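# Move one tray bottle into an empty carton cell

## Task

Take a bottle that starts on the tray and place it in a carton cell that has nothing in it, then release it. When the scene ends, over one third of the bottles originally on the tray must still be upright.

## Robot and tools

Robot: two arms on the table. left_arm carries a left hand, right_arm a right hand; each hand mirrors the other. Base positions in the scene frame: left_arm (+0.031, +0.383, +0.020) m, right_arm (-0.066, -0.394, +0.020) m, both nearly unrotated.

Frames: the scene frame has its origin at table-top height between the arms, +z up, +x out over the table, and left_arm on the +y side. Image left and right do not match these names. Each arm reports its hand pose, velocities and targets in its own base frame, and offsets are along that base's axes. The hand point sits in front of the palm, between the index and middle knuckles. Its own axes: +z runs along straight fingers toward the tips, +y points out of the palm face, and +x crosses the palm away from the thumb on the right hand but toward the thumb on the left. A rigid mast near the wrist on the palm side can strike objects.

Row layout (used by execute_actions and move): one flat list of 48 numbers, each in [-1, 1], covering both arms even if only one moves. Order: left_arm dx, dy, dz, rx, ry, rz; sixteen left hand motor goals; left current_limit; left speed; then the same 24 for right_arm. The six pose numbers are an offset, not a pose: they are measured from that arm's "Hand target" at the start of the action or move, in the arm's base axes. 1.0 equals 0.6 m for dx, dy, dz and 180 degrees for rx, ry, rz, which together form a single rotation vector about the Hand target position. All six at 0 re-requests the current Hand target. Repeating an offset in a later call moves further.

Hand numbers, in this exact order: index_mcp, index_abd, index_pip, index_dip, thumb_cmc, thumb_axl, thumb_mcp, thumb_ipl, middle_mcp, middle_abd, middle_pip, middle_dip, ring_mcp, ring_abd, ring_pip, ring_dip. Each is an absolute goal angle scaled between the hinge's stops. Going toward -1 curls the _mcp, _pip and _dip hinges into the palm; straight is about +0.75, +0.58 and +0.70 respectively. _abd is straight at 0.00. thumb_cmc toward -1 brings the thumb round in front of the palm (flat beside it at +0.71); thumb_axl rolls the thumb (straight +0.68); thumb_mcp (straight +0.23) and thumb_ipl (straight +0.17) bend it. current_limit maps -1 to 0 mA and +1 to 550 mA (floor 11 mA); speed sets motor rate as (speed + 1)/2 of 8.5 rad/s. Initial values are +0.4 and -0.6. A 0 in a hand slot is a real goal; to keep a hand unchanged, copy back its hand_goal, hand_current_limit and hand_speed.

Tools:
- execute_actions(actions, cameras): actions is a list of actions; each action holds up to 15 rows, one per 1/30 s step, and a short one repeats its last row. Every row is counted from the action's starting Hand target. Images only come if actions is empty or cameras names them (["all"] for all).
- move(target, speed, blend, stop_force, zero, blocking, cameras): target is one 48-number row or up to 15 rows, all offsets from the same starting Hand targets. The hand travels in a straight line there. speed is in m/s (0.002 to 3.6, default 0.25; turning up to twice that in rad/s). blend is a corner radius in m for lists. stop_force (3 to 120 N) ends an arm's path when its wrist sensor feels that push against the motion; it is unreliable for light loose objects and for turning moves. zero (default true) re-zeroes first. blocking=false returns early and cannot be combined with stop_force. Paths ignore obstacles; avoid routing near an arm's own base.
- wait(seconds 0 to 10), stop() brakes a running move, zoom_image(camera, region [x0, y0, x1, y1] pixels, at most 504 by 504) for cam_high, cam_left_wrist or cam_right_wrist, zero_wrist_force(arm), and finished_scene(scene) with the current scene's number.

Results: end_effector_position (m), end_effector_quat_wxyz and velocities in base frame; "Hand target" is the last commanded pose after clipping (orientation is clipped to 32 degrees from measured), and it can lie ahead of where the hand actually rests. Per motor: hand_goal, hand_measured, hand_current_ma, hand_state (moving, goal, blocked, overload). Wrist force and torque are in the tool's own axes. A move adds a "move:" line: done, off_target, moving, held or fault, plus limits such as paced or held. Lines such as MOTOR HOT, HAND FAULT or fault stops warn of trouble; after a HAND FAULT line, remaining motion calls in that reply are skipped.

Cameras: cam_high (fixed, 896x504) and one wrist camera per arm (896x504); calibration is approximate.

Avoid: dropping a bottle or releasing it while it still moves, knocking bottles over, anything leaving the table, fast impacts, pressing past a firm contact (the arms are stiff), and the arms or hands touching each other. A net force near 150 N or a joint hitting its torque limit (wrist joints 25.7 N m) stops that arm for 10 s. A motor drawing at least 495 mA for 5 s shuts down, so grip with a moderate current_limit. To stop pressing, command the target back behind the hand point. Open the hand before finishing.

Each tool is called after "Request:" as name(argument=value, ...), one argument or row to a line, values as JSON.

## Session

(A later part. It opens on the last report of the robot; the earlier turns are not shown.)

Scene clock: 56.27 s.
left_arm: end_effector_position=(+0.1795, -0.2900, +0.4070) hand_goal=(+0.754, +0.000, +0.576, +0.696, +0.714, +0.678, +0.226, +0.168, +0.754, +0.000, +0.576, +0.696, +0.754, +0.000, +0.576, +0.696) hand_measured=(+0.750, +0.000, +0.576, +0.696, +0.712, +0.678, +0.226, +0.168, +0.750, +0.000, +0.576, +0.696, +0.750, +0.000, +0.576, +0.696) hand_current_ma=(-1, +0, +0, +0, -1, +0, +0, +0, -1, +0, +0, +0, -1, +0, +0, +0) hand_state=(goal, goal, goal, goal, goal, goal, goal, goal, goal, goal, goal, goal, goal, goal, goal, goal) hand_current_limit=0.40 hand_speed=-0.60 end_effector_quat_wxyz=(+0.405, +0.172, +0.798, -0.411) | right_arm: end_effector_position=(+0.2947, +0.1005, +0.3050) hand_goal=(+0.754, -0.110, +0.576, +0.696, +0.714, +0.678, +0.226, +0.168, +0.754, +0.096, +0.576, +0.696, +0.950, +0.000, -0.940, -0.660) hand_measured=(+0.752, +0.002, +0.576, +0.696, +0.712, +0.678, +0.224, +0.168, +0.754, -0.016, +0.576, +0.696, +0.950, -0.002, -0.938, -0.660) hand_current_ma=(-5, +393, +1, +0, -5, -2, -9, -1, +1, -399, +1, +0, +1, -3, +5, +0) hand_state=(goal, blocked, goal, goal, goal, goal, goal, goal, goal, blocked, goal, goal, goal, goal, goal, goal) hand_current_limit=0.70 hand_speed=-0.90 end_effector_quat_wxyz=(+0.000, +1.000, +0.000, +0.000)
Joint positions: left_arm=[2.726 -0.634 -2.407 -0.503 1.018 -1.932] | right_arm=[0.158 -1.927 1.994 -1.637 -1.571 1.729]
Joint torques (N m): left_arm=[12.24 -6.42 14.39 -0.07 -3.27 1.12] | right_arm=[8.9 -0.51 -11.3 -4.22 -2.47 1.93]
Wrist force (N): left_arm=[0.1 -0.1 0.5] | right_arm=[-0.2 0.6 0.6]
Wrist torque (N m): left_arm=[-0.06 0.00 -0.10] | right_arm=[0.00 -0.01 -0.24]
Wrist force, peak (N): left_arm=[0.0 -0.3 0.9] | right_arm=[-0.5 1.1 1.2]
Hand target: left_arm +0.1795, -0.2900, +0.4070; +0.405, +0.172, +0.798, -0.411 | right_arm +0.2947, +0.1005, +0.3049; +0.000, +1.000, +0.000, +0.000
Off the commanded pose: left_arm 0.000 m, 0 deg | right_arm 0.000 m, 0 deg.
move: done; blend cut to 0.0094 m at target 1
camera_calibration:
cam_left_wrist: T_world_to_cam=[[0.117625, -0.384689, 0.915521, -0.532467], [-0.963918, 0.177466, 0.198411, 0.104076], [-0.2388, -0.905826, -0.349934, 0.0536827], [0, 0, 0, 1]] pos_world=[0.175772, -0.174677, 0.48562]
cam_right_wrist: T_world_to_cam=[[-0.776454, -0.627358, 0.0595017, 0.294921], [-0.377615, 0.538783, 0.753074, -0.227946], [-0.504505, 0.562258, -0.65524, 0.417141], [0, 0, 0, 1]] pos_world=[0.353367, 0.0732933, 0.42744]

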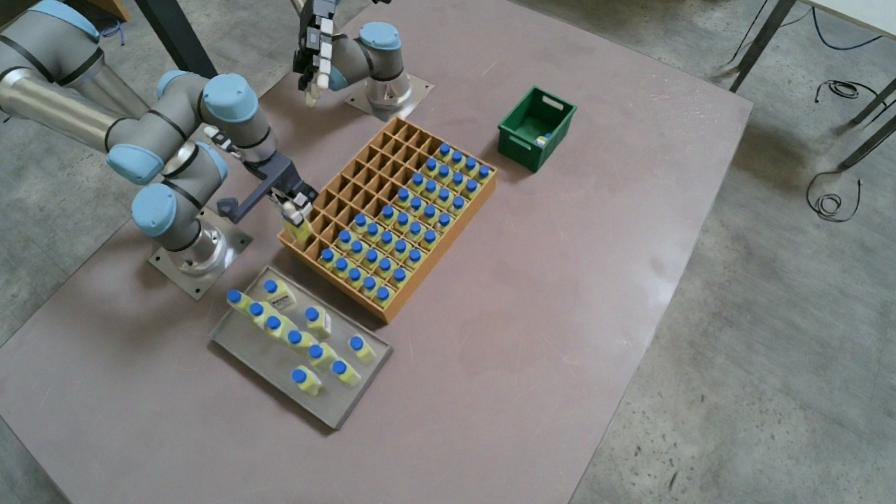

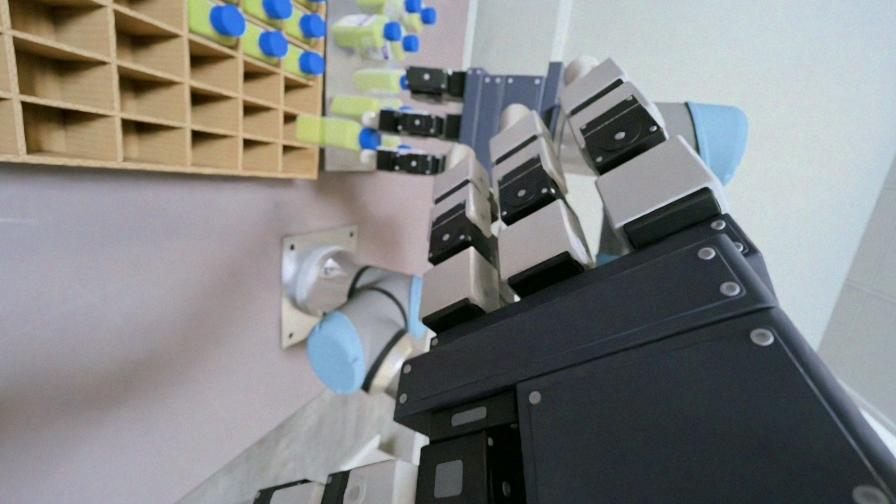

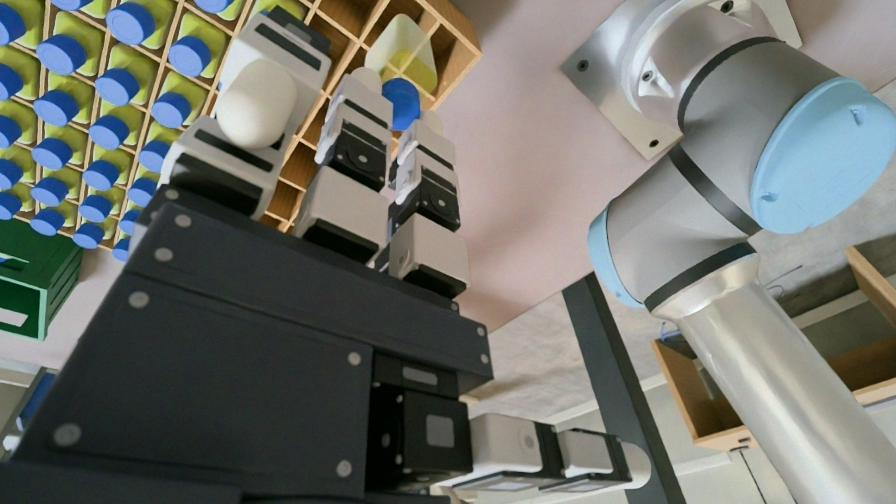

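Request:
move(
  target=[0, 0, 0, 0, 0, 0, 0.754, 0, 0.576, 0.696, 0.714, 0.678, 0.226, 0.168, 0.754, 0, 0.576, 0.696, 0.754, 0, 0.576, 0.696, 0.4, -0.6, 0, 0, -0.0383, 0, 0, 0, 0.754, -0.11, 0.576, 0.696, 0.714, 0.678, 0.226, 0.168, 0.754, 0.095, 0.576, 0.696, 0.95, 0, -0.94, -0.66, 0.7, -0.9],
  speed=0.06,
  cameras=["all"],
)

Request:
zoom_image(
  camera="cam_right_wrist",
  region=[350, 0, 450, 100],
)

Request:
zoom_image(
  camera="cam_high",
  region=[270, 200, 330, 260],
)

Request:
zoom_image(
  camera="cam_left_wrist",
  region=[260, 90, 390, 190],
)

Scene clock: 59.93 s.
left_arm: end_effector_position=(+0.1795, -0.2900, +0.4070) hand_goal=(+0.754, +0.000, +0.576, +0.696, +0.714, +0.678, +0.226, +0.168, +0.754, +0.000, +0.576, +0.696, +0.754, +0.000, +0.576, +0.696) hand_measured=(+0.750, +0.000, +0.576, +0.696, +0.712, +0.678, +0.226, +0.168, +0.750, +0.000, +0.576, +0.696, +0.750, +0.000, +0.576, +0.696) hand_current_ma=(-1, +0, +0, +0, -1, +0, +0, +0, -1, +0, +0, +0, -1, +0, +0, +0) hand_state=(goal, goal, goal, goal, goal, goal, goal, goal, goal, goal, goal, goal, goal, goal, goal, goal) hand_current_limit=0.40 hand_speed=-0.60 end_effector_quat_wxyz=(+0.405, +0.172, +0.798, -0.411) | right_arm: end_effector_position=(+0.2947, +0.1005, +0.2820) hand_goal=(+0.754, -0.110, +0.576, +0.696, +0.714, +0.678, +0.226, +0.168, +0.754, +0.096, +0.576, +0.696, +0.950, +0.000, -0.940, -0.660) hand_measured=(+0.752, +0.002, +0.576, +0.696, +0.712, +0.678, +0.224, +0.168, +0.754, -0.016, +0.576, +0.696, +0.950, -0.002, -0.938, -0.660) hand_current_ma=(-5, +393, +1, +0, -5, -2, -9, -1, +1, -399, +1, +0, +1, -3, +5, +0) hand_state=(goal, blocked, goal, goal, goal, goal, goal, goal, goal, blocked, goal, goal, goal, goal, goal, goal) hand_current_limit=0.70 hand_speed=-0.90 end_effector_quat_wxyz=(+0.000, +1.000, +0.000, +0.000)
Joint positions: left_arm=[2.726 -0.634 -2.407 -0.503 1.018 -1.932] | right_arm=[0.158 -1.921 2.049 -1.698 -1.571 1.729]
Joint torques (N m): left_arm=[12.4 -7.48 14.58 -0.15 -3.29 1.02] | right_arm=[4.09 -0.62 -11.99 -4.35 -0.14 0.85]
Wrist force (N): left_arm=[-0.1 0.0 0.3] | right_arm=[-0.4 0.8 0.6]
Wrist torque (N m): left_arm=[-0.04 0.02 -0.12] | right_arm=[0.02 0.02 -0.24]
Wrist force, peak (N): left_arm=[0.2 -0.4 0.7] | right_arm=[0.0 0.9 0.8]
Hand target: left_arm +0.1795, -0.2900, +0.4070; +0.405, +0.172, +0.798, -0.411 | right_arm +0.2947, +0.1005, +0.2819; +0.000, +1.000, +0.000, +0.000
Off the commanded pose: left_arm 0.000 m, 0 deg | right_arm 0.000 m, 0 deg.
move: done
camera_calibration:
cam_left_wrist: T_world_to_cam=[[0.117625, -0.384689, 0.915521, -0.532467], [-0.963918, 0.177466, 0.198411, 0.104076], [-0.2388, -0.905826, -0.349934, 0.0536827], [0, 0, 0, 1]] pos_world=[0.175772, -0.174677, 0.48562]
cam_right_wrist: T_world_to_cam=[[-0.776493, -0.627315, 0.0594507, 0.296321], [-0.377635, 0.538804, 0.753049, -0.21061], [-0.504431, 0.562286, -0.655273, 0.402056], [0, 0, 0, 1]] pos_world=[0.353367, 0.0732934, 0.404439]

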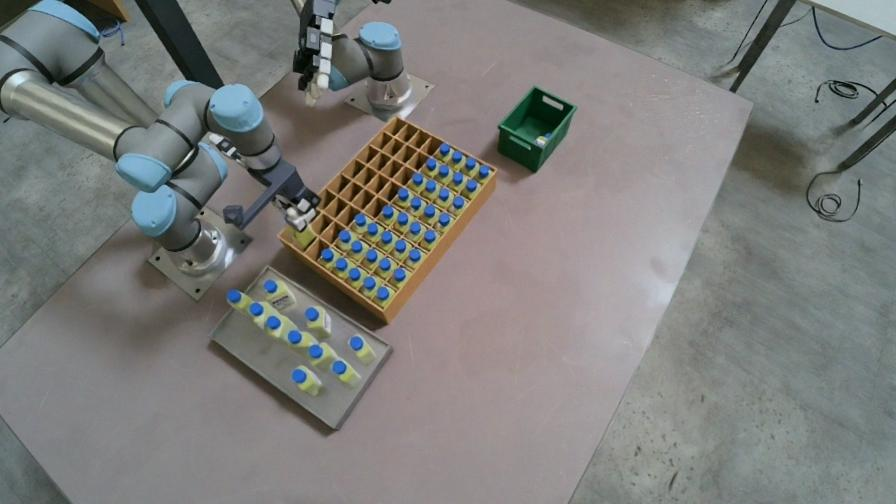

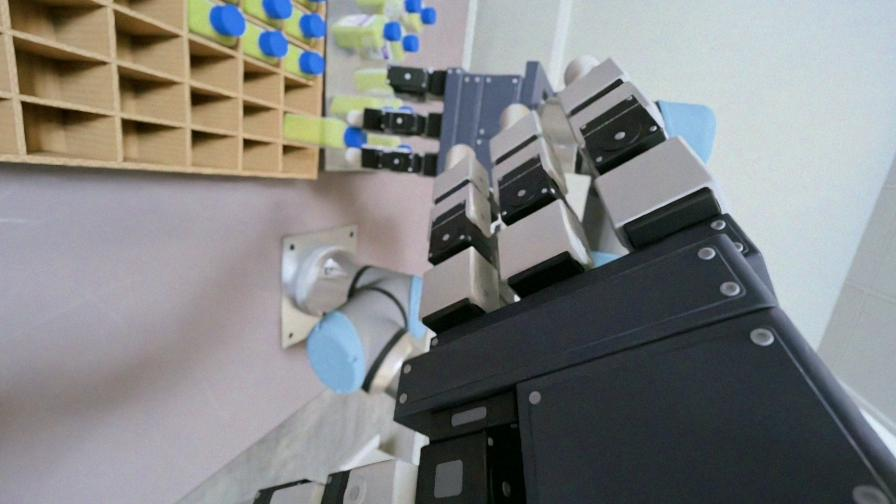

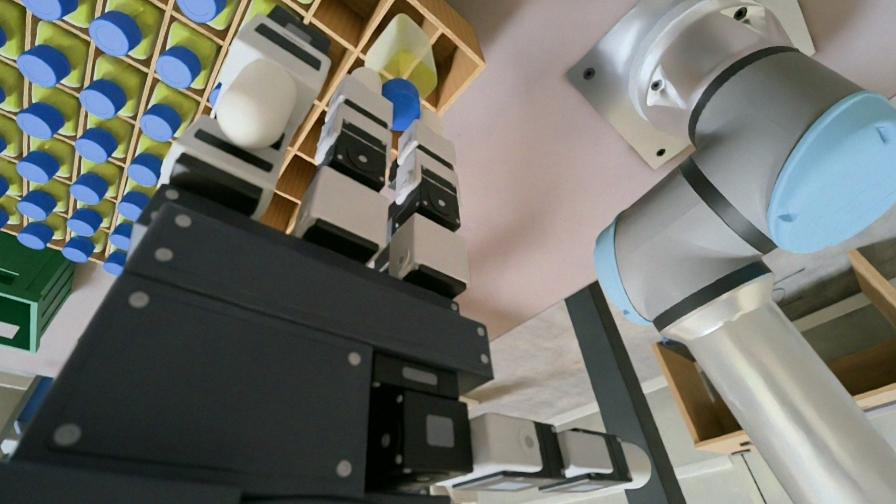

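Scaled by 5.040.

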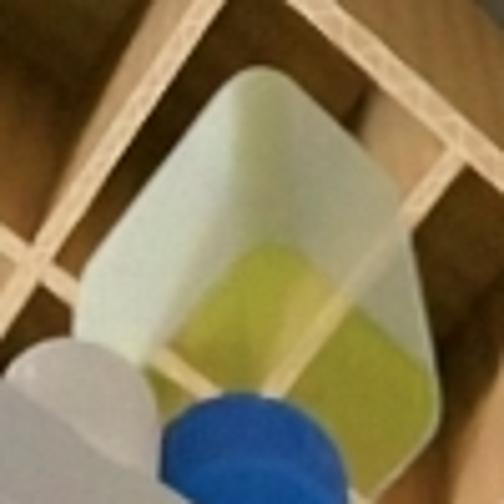

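Scaled by 8.400.

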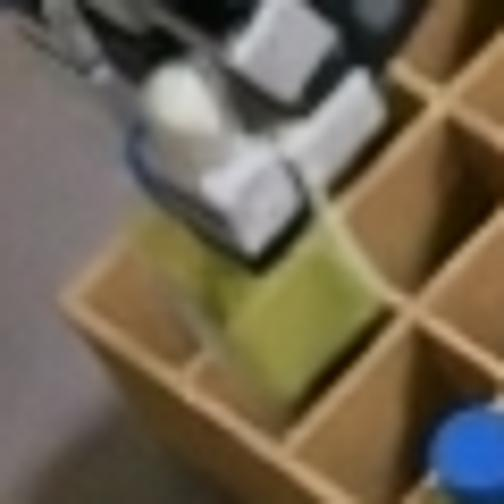

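Scaled by 3.877.

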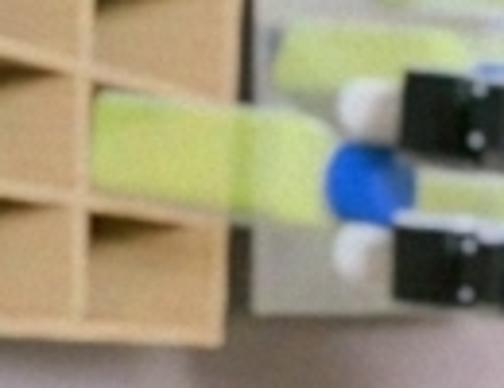

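Request:
move(
  target=[0, 0, 0, 0, 0, 0, 0.754, 0, 0.576, 0.696, 0.714, 0.678, 0.226, 0.168, 0.754, 0, 0.576, 0.696, 0.754, 0, 0.576, 0.696, 0.4, -0.6, 0, 0, -0.045, 0, 0, 0, 0.754, -0.11, 0.576, 0.696, 0.714, 0.678, 0.226, 0.168, 0.754, 0.095, 0.576, 0.696, 0.95, 0, -0.94, -0.66, 0.7, -0.9],
  speed=0.04,
  stop_force=3,
  cameras=["cam_right_wrist", "cam_high"],
)

Request:
zoom_image(
  camera="cam_right_wrist",
  region=[350, 0, 450, 100],
)

Request:
zoom_image(
  camera="cam_high",
  region=[270, 200, 330, 260],
)

Scene clock: 62.33 s.
left_arm: end_effector_position=(+0.1795, -0.2900, +0.4070) hand_goal=(+0.754, +0.000, +0.576, +0.696, +0.714, +0.678, +0.226, +0.168, +0.754, +0.000, +0.576, +0.696, +0.754, +0.000, +0.576, +0.696) hand_measured=(+0.750, +0.000, +0.576, +0.696, +0.712, +0.678, +0.226, +0.168, +0.750, +0.000, +0.576, +0.696, +0.750, +0.000, +0.576, +0.696) hand_current_ma=(-1, +0, +0, +0, -1, +0, +0, +0, -1, +0, +0, +0, -1, +0, +0, +0) hand_state=(goal, goal, goal, goal, goal, goal, goal, goal, goal, goal, goal, goal, goal, goal, goal, goal) hand_current_limit=0.40 hand_speed=-0.60 end_effector_quat_wxyz=(+0.405, +0.172, +0.798, -0.411) | right_arm: end_effector_position=(+0.2947, +0.1005, +0.2791) hand_goal=(+0.754, -0.110, +0.576, +0.696, +0.714, +0.678, +0.226, +0.168, +0.754, +0.096, +0.576, +0.696, +0.950, +0.000, -0.940, -0.660) hand_measured=(+0.748, +0.000, +0.572, +0.694, +0.712, +0.678, +0.222, +0.168, +0.752, -0.016, +0.574, +0.696, +0.950, -0.002, -0.938, -0.660) hand_current_ma=(-18, +389, -9, -2, -5, -2, -9, -1, -4, -399, -4, -1, +1, -3, +5, +0) hand_state=(goal, blocked, goal, goal, goal, goal, goal, goal, goal, blocked, goal, goal, goal, goal, goal, goal) hand_current_limit=0.70 hand_speed=-0.90 end_effector_quat_wxyz=(+0.000, +1.000, +0.000, +0.000)
Joint positions: left_arm=[2.726 -0.634 -2.407 -0.503 1.018 -1.932] | right_arm=[0.158 -1.92 2.056 -1.706 -1.571 1.729]
Joint torques (N m): left_arm=[11.94 -7.53 14.69 -0.09 -3.29 1.07] | right_arm=[3.28 -18.58 -35.12 -1.27 0.22 0.56]
Wrist force (N): left_arm=[0.0 -0.3 0.5] | right_arm=[0.0 0.6 0.6]
Wrist torque (N m): left_arm=[-0.08 0.01 -0.11] | right_arm=[0.01 -0.05 -0.21]
Wrist force, peak (N): left_arm=[-0.1 -0.4 0.7] | right_arm=[0.2 2.0 -4.4]
Hand target: left_arm +0.1795, -0.2900, +0.4070; +0.405, +0.172, +0.798, -0.411 | right_arm +0.2947, +0.1005, +0.2791; +0.000, +1.000, +0.000, +0.000 (not the last commanded pose)
Off the commanded pose: left_arm 0.000 m, 0 deg | right_arm 0.024 m, 0 deg.
move: contact (right_arm)
camera_calibration:
cam_right_wrist: T_world_to_cam=[[-0.776454, -0.627358, 0.0595017, 0.296462], [-0.377615, 0.538783, 0.753074, -0.208441], [-0.504505, 0.562258, -0.65524, 0.400171], [0, 0, 0, 1]] pos_world=[0.353367, 0.0732933, 0.40154]
Images, in order (width x height): cam_high 896x504, cam_right_wrist 896x504.

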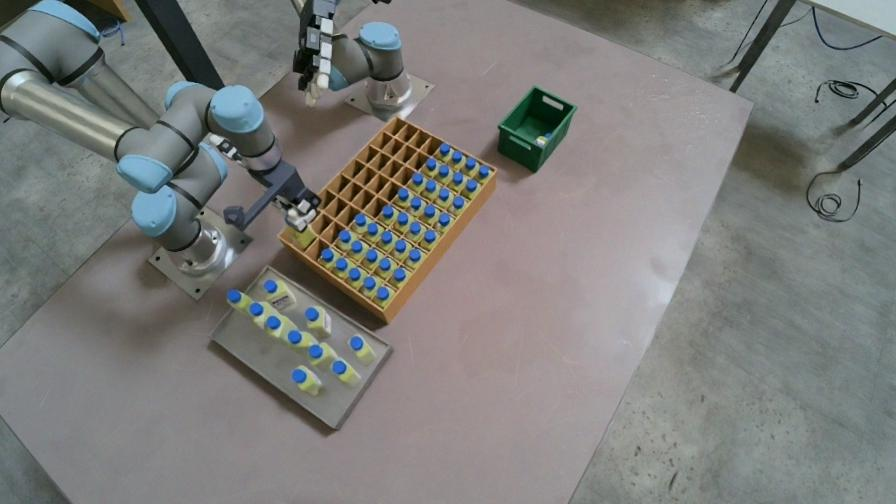

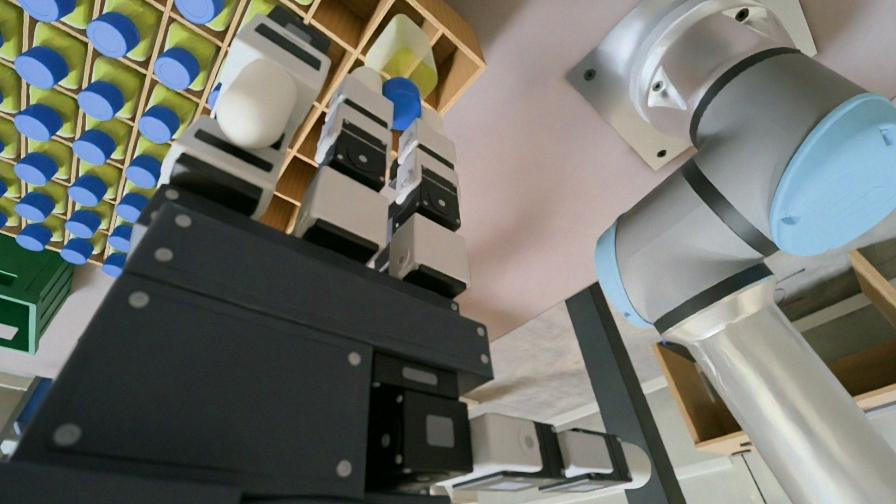

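Scaled by 5.040.

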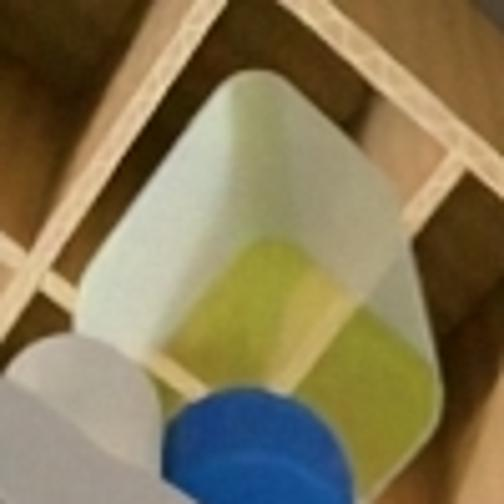

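Scaled by 8.400.

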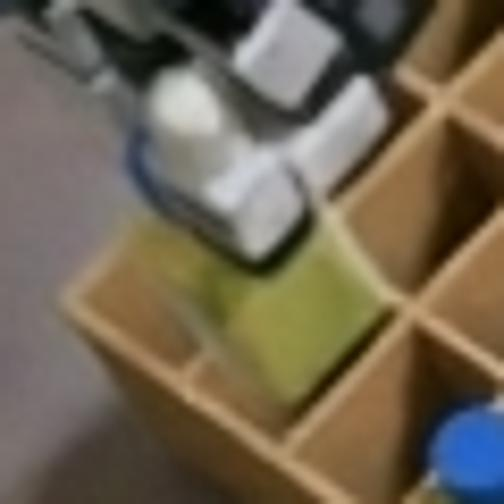

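Request:
wait(
  seconds=0,
  cameras=["all"],
)

Request:
zoom_image(
  camera="cam_left_wrist",
  region=[265, 95, 335, 165],
)

Request:
zoom_image(
  camera="cam_left_wrist",
  region=[315, 90, 385, 190],
)

Request:
zoom_image(
  camera="cam_right_wrist",
  region=[340, 40, 460, 160],
)

Scene clock: 66.43 s.
left_arm: end_effector_position=(+0.1795, -0.2900, +0.4070) hand_goal=(+0.754, +0.000, +0.576, +0.696, +0.714, +0.678, +0.226, +0.168, +0.754, +0.000, +0.576, +0.696, +0.754, +0.000, +0.576, +0.696) hand_measured=(+0.750, +0.000, +0.576, +0.696, +0.712, +0.678, +0.226, +0.168, +0.750, +0.000, +0.576, +0.696, +0.750, +0.000, +0.576, +0.696) hand_current_ma=(-1, +0, +0, +0, -1, +0, +0, +0, -1, +0, +0, +0, -1, +0, +0, +0) hand_state=(goal, goal, goal, goal, goal, goal, goal, goal, goal, goal, goal, goal, goal, goal, goal, goal) hand_current_limit=0.40 hand_speed=-0.60 end_effector_quat_wxyz=(+0.405, +0.172, +0.798, -0.411) | right_arm: end_effector_position=(+0.2947, +0.1005, +0.2791) hand_goal=(+0.754, -0.110, +0.576, +0.696, +0.714, +0.678, +0.226, +0.168, +0.754, +0.096, +0.576, +0.696, +0.950, +0.000, -0.940, -0.660) hand_measured=(+0.748, +0.000, +0.572, +0.694, +0.712, +0.678, +0.222, +0.168, +0.752, -0.016, +0.574, +0.696, +0.950, -0.002, -0.938, -0.660) hand_current_ma=(-18, +389, -9, -2, -5, -2, -9, -1, -4, -399, -4, -1, +1, -3, +5, +0) hand_state=(goal, blocked, goal, goal, goal, goal, goal, goal, goal, blocked, goal, goal, goal, goal, goal, goal) hand_current_limit=0.70 hand_speed=-0.90 end_effector_quat_wxyz=(+0.000, +1.000, +0.000, +0.000)
Joint positions: left_arm=[2.726 -0.634 -2.407 -0.503 1.018 -1.932] | right_arm=[0.158 -1.92 2.056 -1.706 -1.571 1.729]
Joint torques (N m): left_arm=[12 -8.1 14.66 -0.06 -3.32 1.03] | right_arm=[3.49 -18.19 -35.51 -1.29 0.2 0.66]
Wrist force (N): left_arm=[-0.1 0.0 0.5] | right_arm=[-0.1 0.8 0.6]
Wrist torque (N m): left_arm=[-0.05 0.02 -0.12] | right_arm=[0.03 -0.02 -0.22]
Wrist force, peak (N): left_arm=[-0.1 -0.4 0.7] | right_arm=[-0.2 1.0 0.9]
Hand target: left_arm +0.1795, -0.2900, +0.4070; +0.405, +0.172, +0.798, -0.411 | right_arm +0.2947, +0.1005, +0.2791; +0.000, +1.000, +0.000, +0.000 (not the last commanded pose)
Off the commanded pose: left_arm 0.000 m, 0 deg | right_arm 0.024 m, 0 deg.
camera_calibration:
cam_left_wrist: T_world_to_cam=[[0.117625, -0.384689, 0.915521, -0.532467], [-0.963918, 0.177466, 0.198411, 0.104076], [-0.2388, -0.905826, -0.349934, 0.0536827], [0, 0, 0, 1]] pos_world=[0.175772, -0.174677, 0.48562]
cam_right_wrist: T_world_to_cam=[[-0.776454, -0.627358, 0.0595017, 0.296462], [-0.377615, 0.538783, 0.753074, -0.208441], [-0.504505, 0.562258, -0.65524, 0.400171], [0, 0, 0, 1]] pos_world=[0.353367, 0.0732933, 0.40154]

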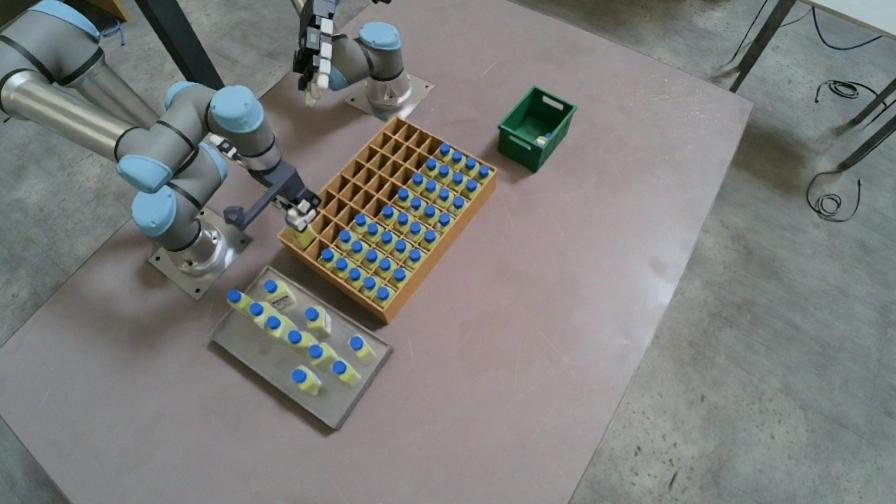

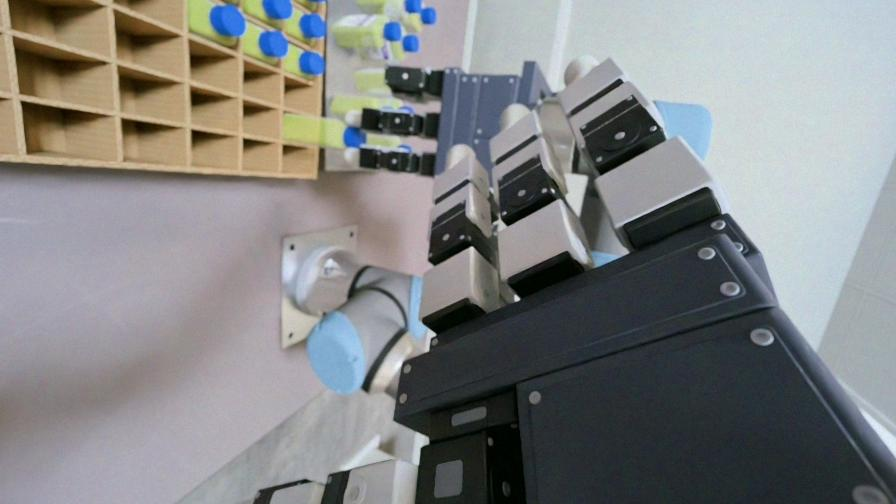

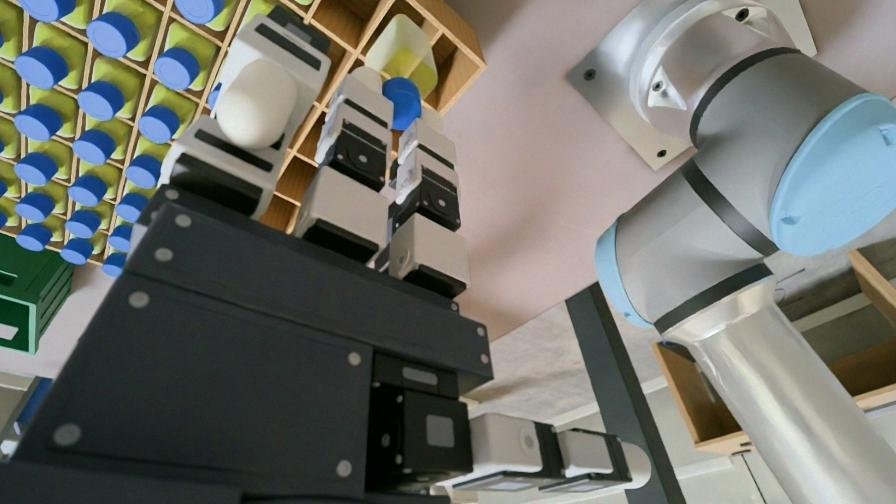

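Scaled by 7.200.

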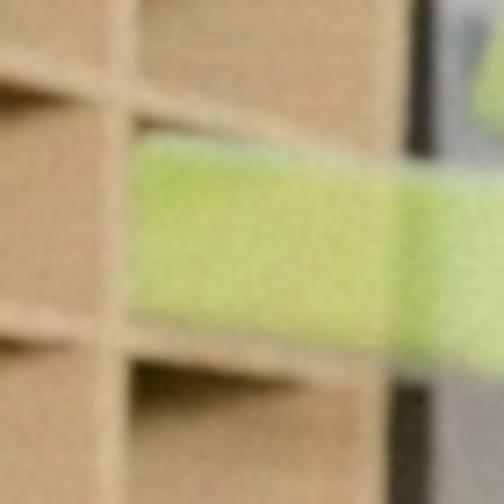

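Scaled by 5.040.

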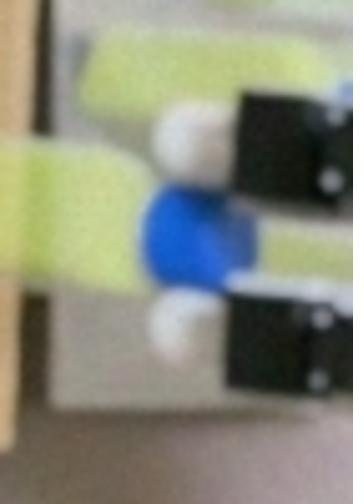

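Scaled by 4.200.

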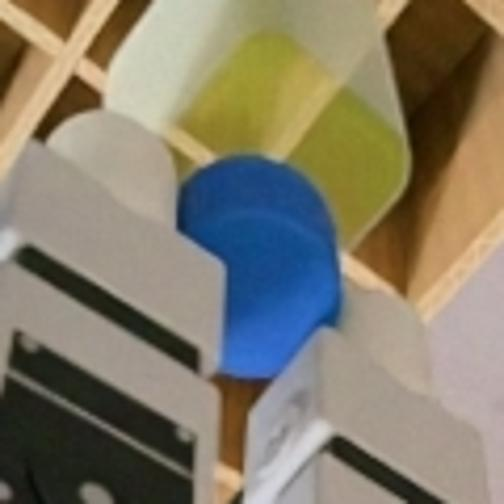

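Request:
move(
  target=[
    [0, 0, 0, 0, 0, 0, 0.754, 0, 0.576, 0.696, 0.714, 0.678, 0.226, 0.168, 0.754, 0, 0.576, 0.696, 0.754, 0, 0.576, 0.696, 0.4, -0.6, 0, 0, 0.0167, 0, 0, 0, 0.754, -0.11, 0.576, 0.696, 0.714, 0.678, 0.226, 0.168, 0.754, 0.095, 0.576, 0.696, 0.95, 0, -0.94, -0.66, 0.7, -0.9],
    [0, 0, 0, 0, 0, 0, 0.754, 0, 0.576, 0.696, 0.714, 0.678, 0.226, 0.168, 0.754, 0, 0.576, 0.696, 0.754, 0, 0.576, 0.696, 0.4, -0.6, 0.0017, -0.0067, 0.0167, 0, 0, 0, 0.754, -0.11, 0.576, 0.696, 0.714, 0.678, 0.226, 0.168, 0.754, 0.095, 0.576, 0.696, 0.95, 0, -0.94, -0.66, 0.7, -0.9],
  ],
  speed=0.04,
  cameras=["all"],
)

Request:
zoom_image(
  camera="cam_left_wrist",
  region=[265, 95, 335, 165],
)

Request:
zoom_image(
  camera="cam_right_wrist",
  region=[350, 0, 450, 100],
)

Request:
zoom_image(
  camera="cam_high",
  region=[270, 200, 330, 260],
)

Scene clock: 68.70 s.
left_arm: end_effector_position=(+0.1795, -0.2900, +0.4070) hand_goal=(+0.754, +0.000, +0.576, +0.696, +0.714, +0.678, +0.226, +0.168, +0.754, +0.000, +0.576, +0.696, +0.754, +0.000, +0.576, +0.696) hand_measured=(+0.750, +0.000, +0.576, +0.696, +0.712, +0.678, +0.226, +0.168, +0.750, +0.000, +0.576, +0.696, +0.750, +0.000, +0.576, +0.696) hand_current_ma=(-1, +0, +0, +0, -1, +0, +0, +0, -1, +0, +0, +0, -1, +0, +0, +0) hand_state=(goal, goal, goal, goal, goal, goal, goal, goal, goal, goal, goal, goal, goal, goal, goal, goal) hand_current_limit=0.40 hand_speed=-0.60 end_effector_quat_wxyz=(+0.405, +0.172, +0.798, -0.411) | right_arm: end_effector_position=(+0.2957, +0.0965, +0.2891) hand_goal=(+0.754, -0.110, +0.576, +0.696, +0.714, +0.678, +0.226, +0.168, +0.754, +0.096, +0.576, +0.696, +0.950, +0.000, -0.940, -0.660) hand_measured=(+0.748, +0.000, +0.572, +0.694, +0.712, +0.678, +0.222, +0.168, +0.752, -0.016, +0.574, +0.696, +0.950, -0.002, -0.938, -0.660) hand_current_ma=(-16, +389, -8, -2, -5, -2, -9, -1, -2, -399, -3, -1, +1, -3, +5, +0) hand_state=(goal, blocked, goal, goal, goal, goal, goal, goal, goal, blocked, goal, goal, goal, goal, goal, goal) hand_current_limit=0.70 hand_speed=-0.90 end_effector_quat_wxyz=(+0.000, +1.000, +0.000, +0.000)
Joint positions: left_arm=[2.726 -0.634 -2.407 -0.503 1.018 -1.932] | right_arm=[0.146 -1.926 2.034 -1.677 -1.571 1.717]
Joint torques (N m): left_arm=[12.56 -8.42 14.56 -0.07 -3.39 0.95] | right_arm=[-8.56 -16.84 -10.73 -1.32 -1.93 -2.28]
Wrist force (N): left_arm=[-0.4 -0.1 0.6] | right_arm=[-0.2 0.4 0.7]
Wrist torque (N m): left_arm=[-0.07 0.06 -0.14] | right_arm=[-0.06 -0.01 -0.03]
Wrist force, peak (N): left_arm=[0.2 -0.5 0.6] | right_arm=[-0.2 1.0 0.7]
Hand target: left_arm +0.1795, -0.2900, +0.4070; +0.405, +0.172, +0.798, -0.411 | right_arm +0.2957, +0.0964, +0.2891; +0.000, +1.000, +0.000, +0.000
Off the commanded pose: left_arm 0.000 m, 0 deg | right_arm 0.000 m, 0 deg.
move: done
camera_calibration:
cam_left_wrist: T_world_to_cam=[[0.117625, -0.384689, 0.915521, -0.532467], [-0.963918, 0.177466, 0.198411, 0.104076], [-0.2388, -0.905826, -0.349934, 0.0536827], [0, 0, 0, 1]] pos_world=[0.175772, -0.174677, 0.48562]
cam_right_wrist: T_world_to_cam=[[-0.776454, -0.627358, 0.0595017, 0.294191], [-0.377615, 0.538783, 0.753074, -0.213569], [-0.504505, 0.562258, -0.65524, 0.409486], [0, 0, 0, 1]] pos_world=[0.354367, 0.0693933, 0.41164]

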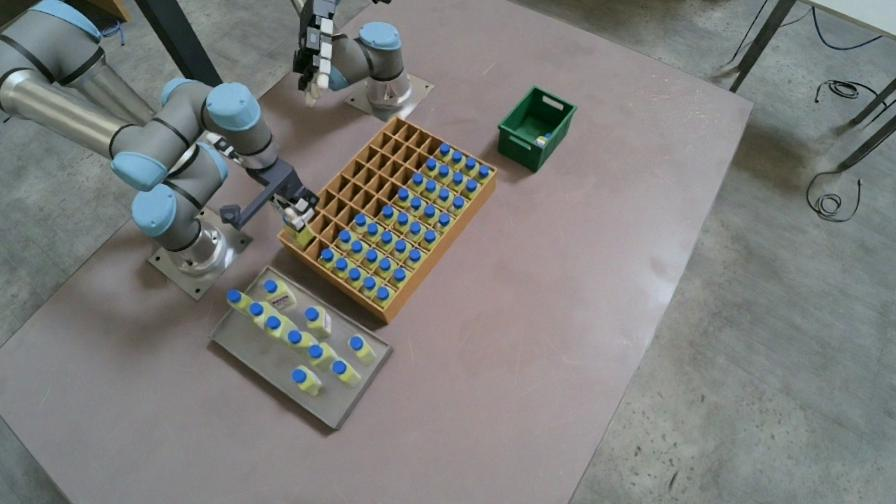

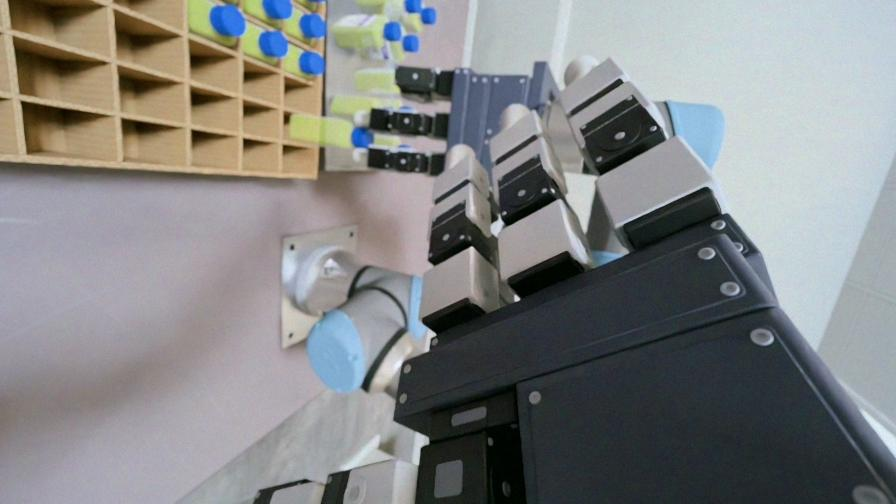

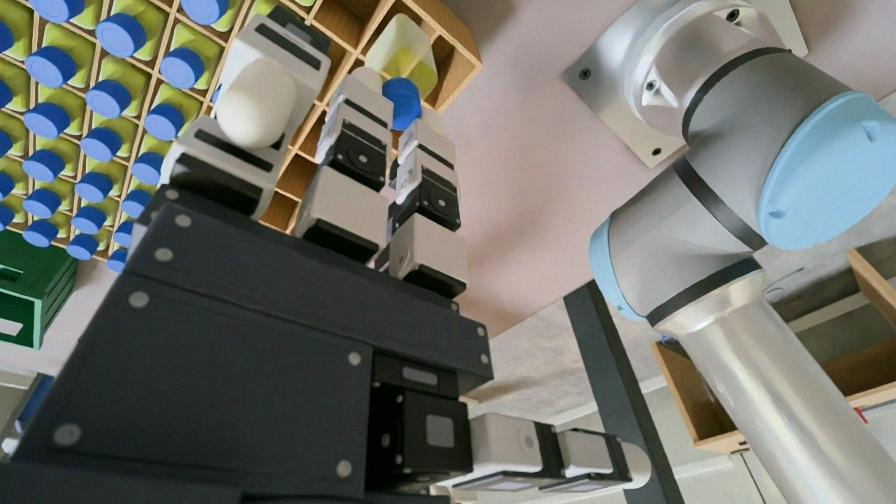

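Scaled by 7.200.

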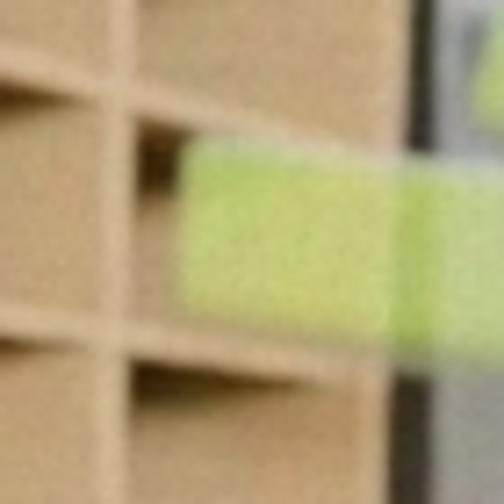

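Scaled by 5.040.

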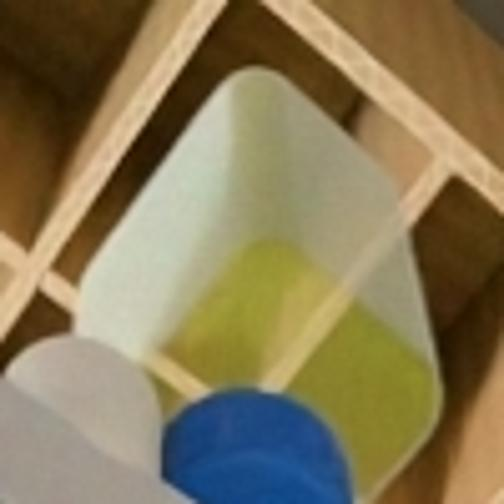

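Scaled by 8.400.

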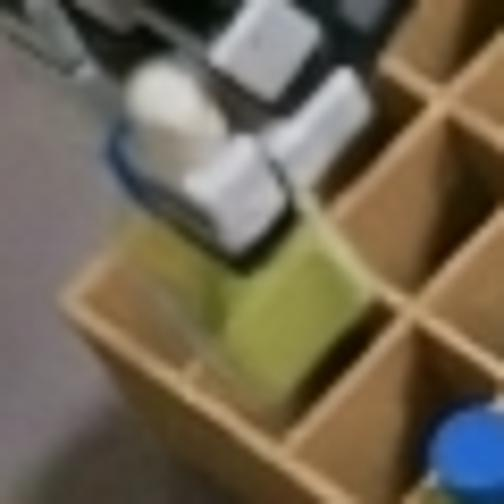

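Request:
move(
  target=[0, 0, 0, 0, 0, 0, 0.754, 0, 0.576, 0.696, 0.714, 0.678, 0.226, 0.168, 0.754, 0, 0.576, 0.696, 0.754, 0, 0.576, 0.696, 0.4, -0.6, 0, 0, -0.0417, 0, 0, 0, 0.754, -0.11, 0.576, 0.696, 0.714, 0.678, 0.226, 0.168, 0.754, 0.095, 0.576, 0.696, 0.95, 0, -0.94, -0.66, 0.7, -0.9],
  speed=0.03,
  stop_force=3,
  cameras=["all"],
)

Request:
zoom_image(
  camera="cam_left_wrist",
  region=[265, 95, 335, 165],
)

Request:
zoom_image(
  camera="cam_right_wrist",
  region=[350, 0, 450, 100],
)

Request:
zoom_image(
  camera="cam_high",
  region=[270, 200, 330, 260],
)

Scene clock: 71.20 s.
left_arm: end_effector_position=(+0.1795, -0.2900, +0.4070) hand_goal=(+0.754, +0.000, +0.576, +0.696, +0.714, +0.678, +0.226, +0.168, +0.754, +0.000, +0.576, +0.696, +0.754, +0.000, +0.576, +0.696) hand_measured=(+0.750, +0.000, +0.576, +0.696, +0.712, +0.678, +0.226, +0.168, +0.750, +0.000, +0.576, +0.696, +0.750, +0.000, +0.576, +0.696) hand_current_ma=(-1, +0, +0, +0, -1, +0, +0, +0, -1, +0, +0, +0, -1, +0, +0, +0) hand_state=(goal, goal, goal, goal, goal, goal, goal, goal, goal, goal, goal, goal, goal, goal, goal, goal) hand_current_limit=0.40 hand_speed=-0.60 end_effector_quat_wxyz=(+0.405, +0.172, +0.798, -0.411) | right_arm: end_effector_position=(+0.2957, +0.0964, +0.2641) hand_goal=(+0.754, -0.110, +0.576, +0.696, +0.714, +0.678, +0.226, +0.168, +0.754, +0.096, +0.576, +0.696, +0.950, +0.000, -0.940, -0.660) hand_measured=(+0.748, +0.000, +0.572, +0.694, +0.712, +0.678, +0.222, +0.168, +0.754, -0.016, +0.574, +0.696, +0.950, -0.002, -0.938, -0.660) hand_current_ma=(-16, +389, -8, -2, -5, -2, -9, -1, -2, -399, -2, -1, +1, -3, +5, +0) hand_state=(goal, blocked, goal, goal, goal, goal, goal, goal, goal, blocked, goal, goal, goal, goal, goal, goal) hand_current_limit=0.70 hand_speed=-0.90 end_effector_quat_wxyz=(+0.000, +1.000, +0.000, +0.000)
Joint positions: left_arm=[2.726 -0.634 -2.407 -0.503 1.018 -1.932] | right_arm=[0.146 -1.917 2.093 -1.745 -1.571 1.716]
Joint torques (N m): left_arm=[11.61 -8.74 14.1 -0.03 -3.27 0.99] | right_arm=[-2.41 -0.59 -10.8 -4.33 -0.34 -1.09]
Wrist force (N): left_arm=[0.0 -0.1 0.3] | right_arm=[-0.2 0.8 0.6]
Wrist torque (N m): left_arm=[-0.06 0.01 -0.11] | right_arm=[0.04 -0.01 -0.02]
Wrist force, peak (N): left_arm=[-0.1 -0.3 0.7] | right_arm=[-0.5 0.9 0.8]
Hand target: left_arm +0.1795, -0.2900, +0.4070; +0.405, +0.172, +0.798, -0.411 | right_arm +0.2957, +0.0964, +0.2641; +0.000, +1.000, +0.000, +0.000
Off the commanded pose: left_arm 0.000 m, 0 deg | right_arm 0.000 m, 0 deg.
move: done
camera_calibration:
cam_left_wrist: T_world_to_cam=[[0.117625, -0.384689, 0.915521, -0.532467], [-0.963918, 0.177466, 0.198411, 0.104076], [-0.2388, -0.905826, -0.349934, 0.0536827], [0, 0, 0, 1]] pos_world=[0.175772, -0.174677, 0.48562]
cam_right_wrist: T_world_to_cam=[[-0.776454, -0.627358, 0.0595017, 0.295622], [-0.377615, 0.538783, 0.753074, -0.194613], [-0.504505, 0.562258, -0.65524, 0.393096], [0, 0, 0, 1]] pos_world=[0.354367, 0.0692933, 0.38654]

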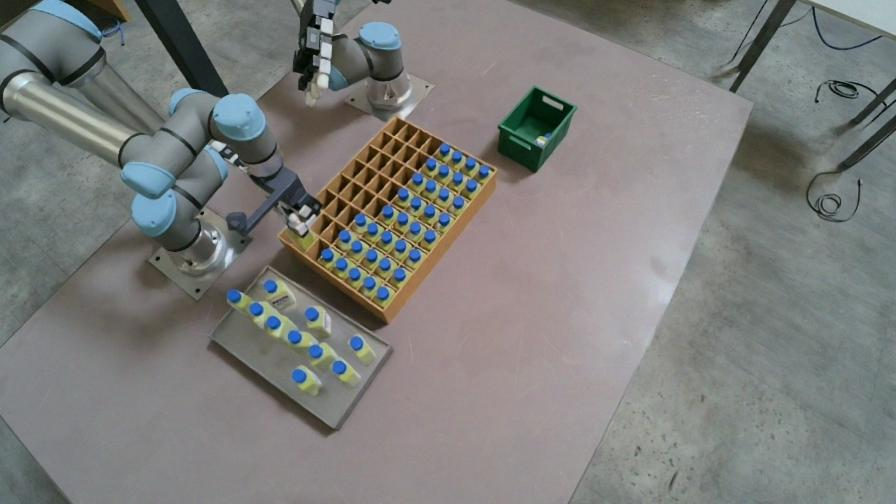

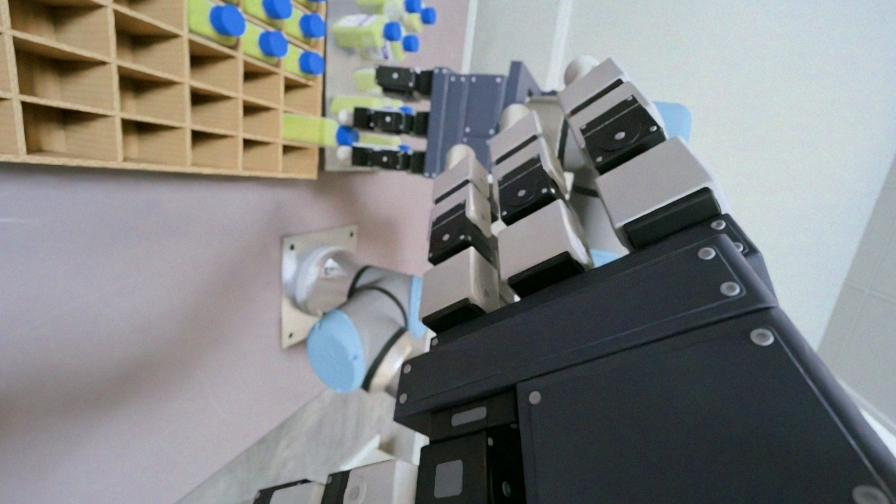

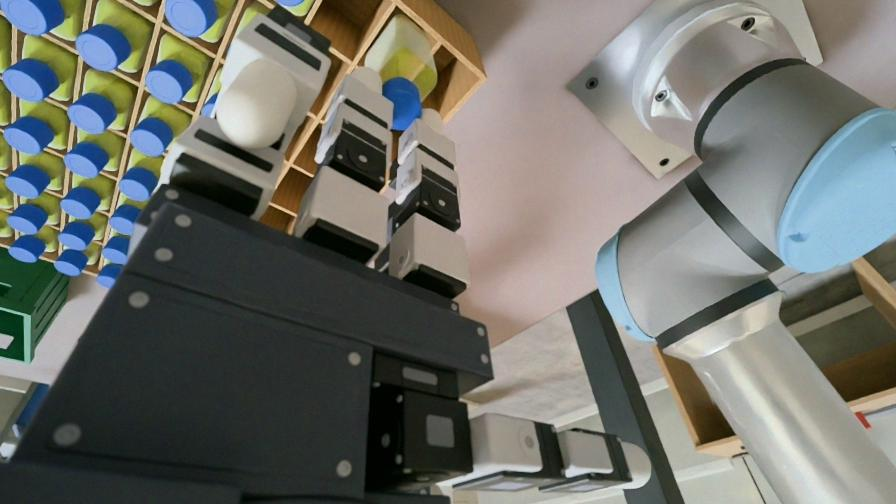

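Scaled by 7.200.

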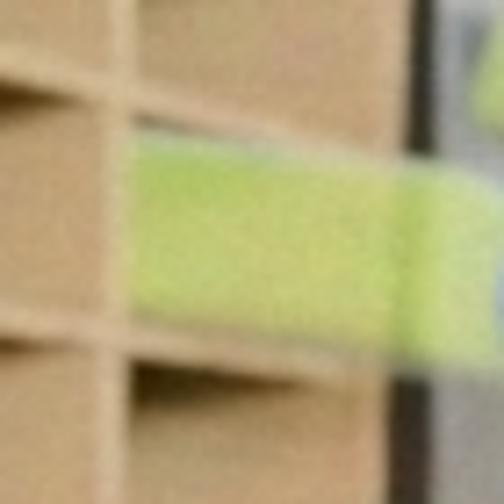

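Scaled by 5.040.

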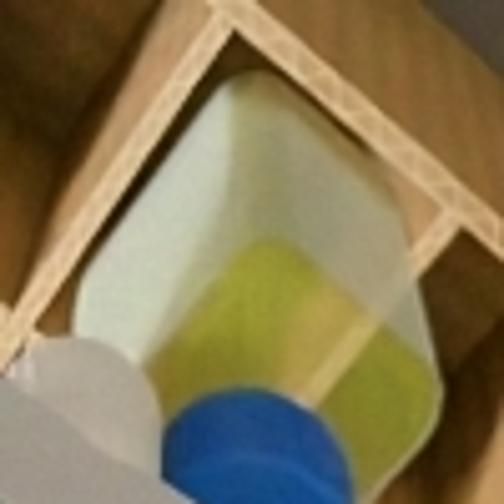

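Scaled by 8.400.

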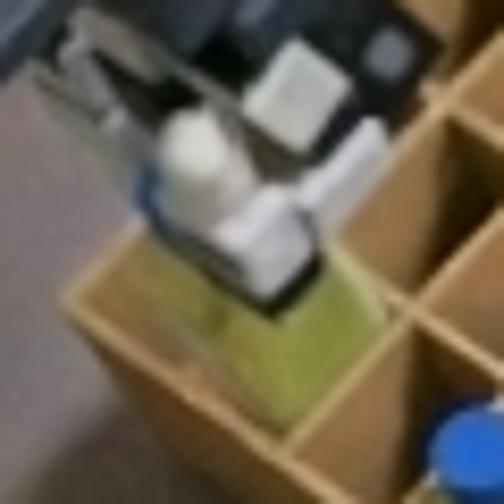

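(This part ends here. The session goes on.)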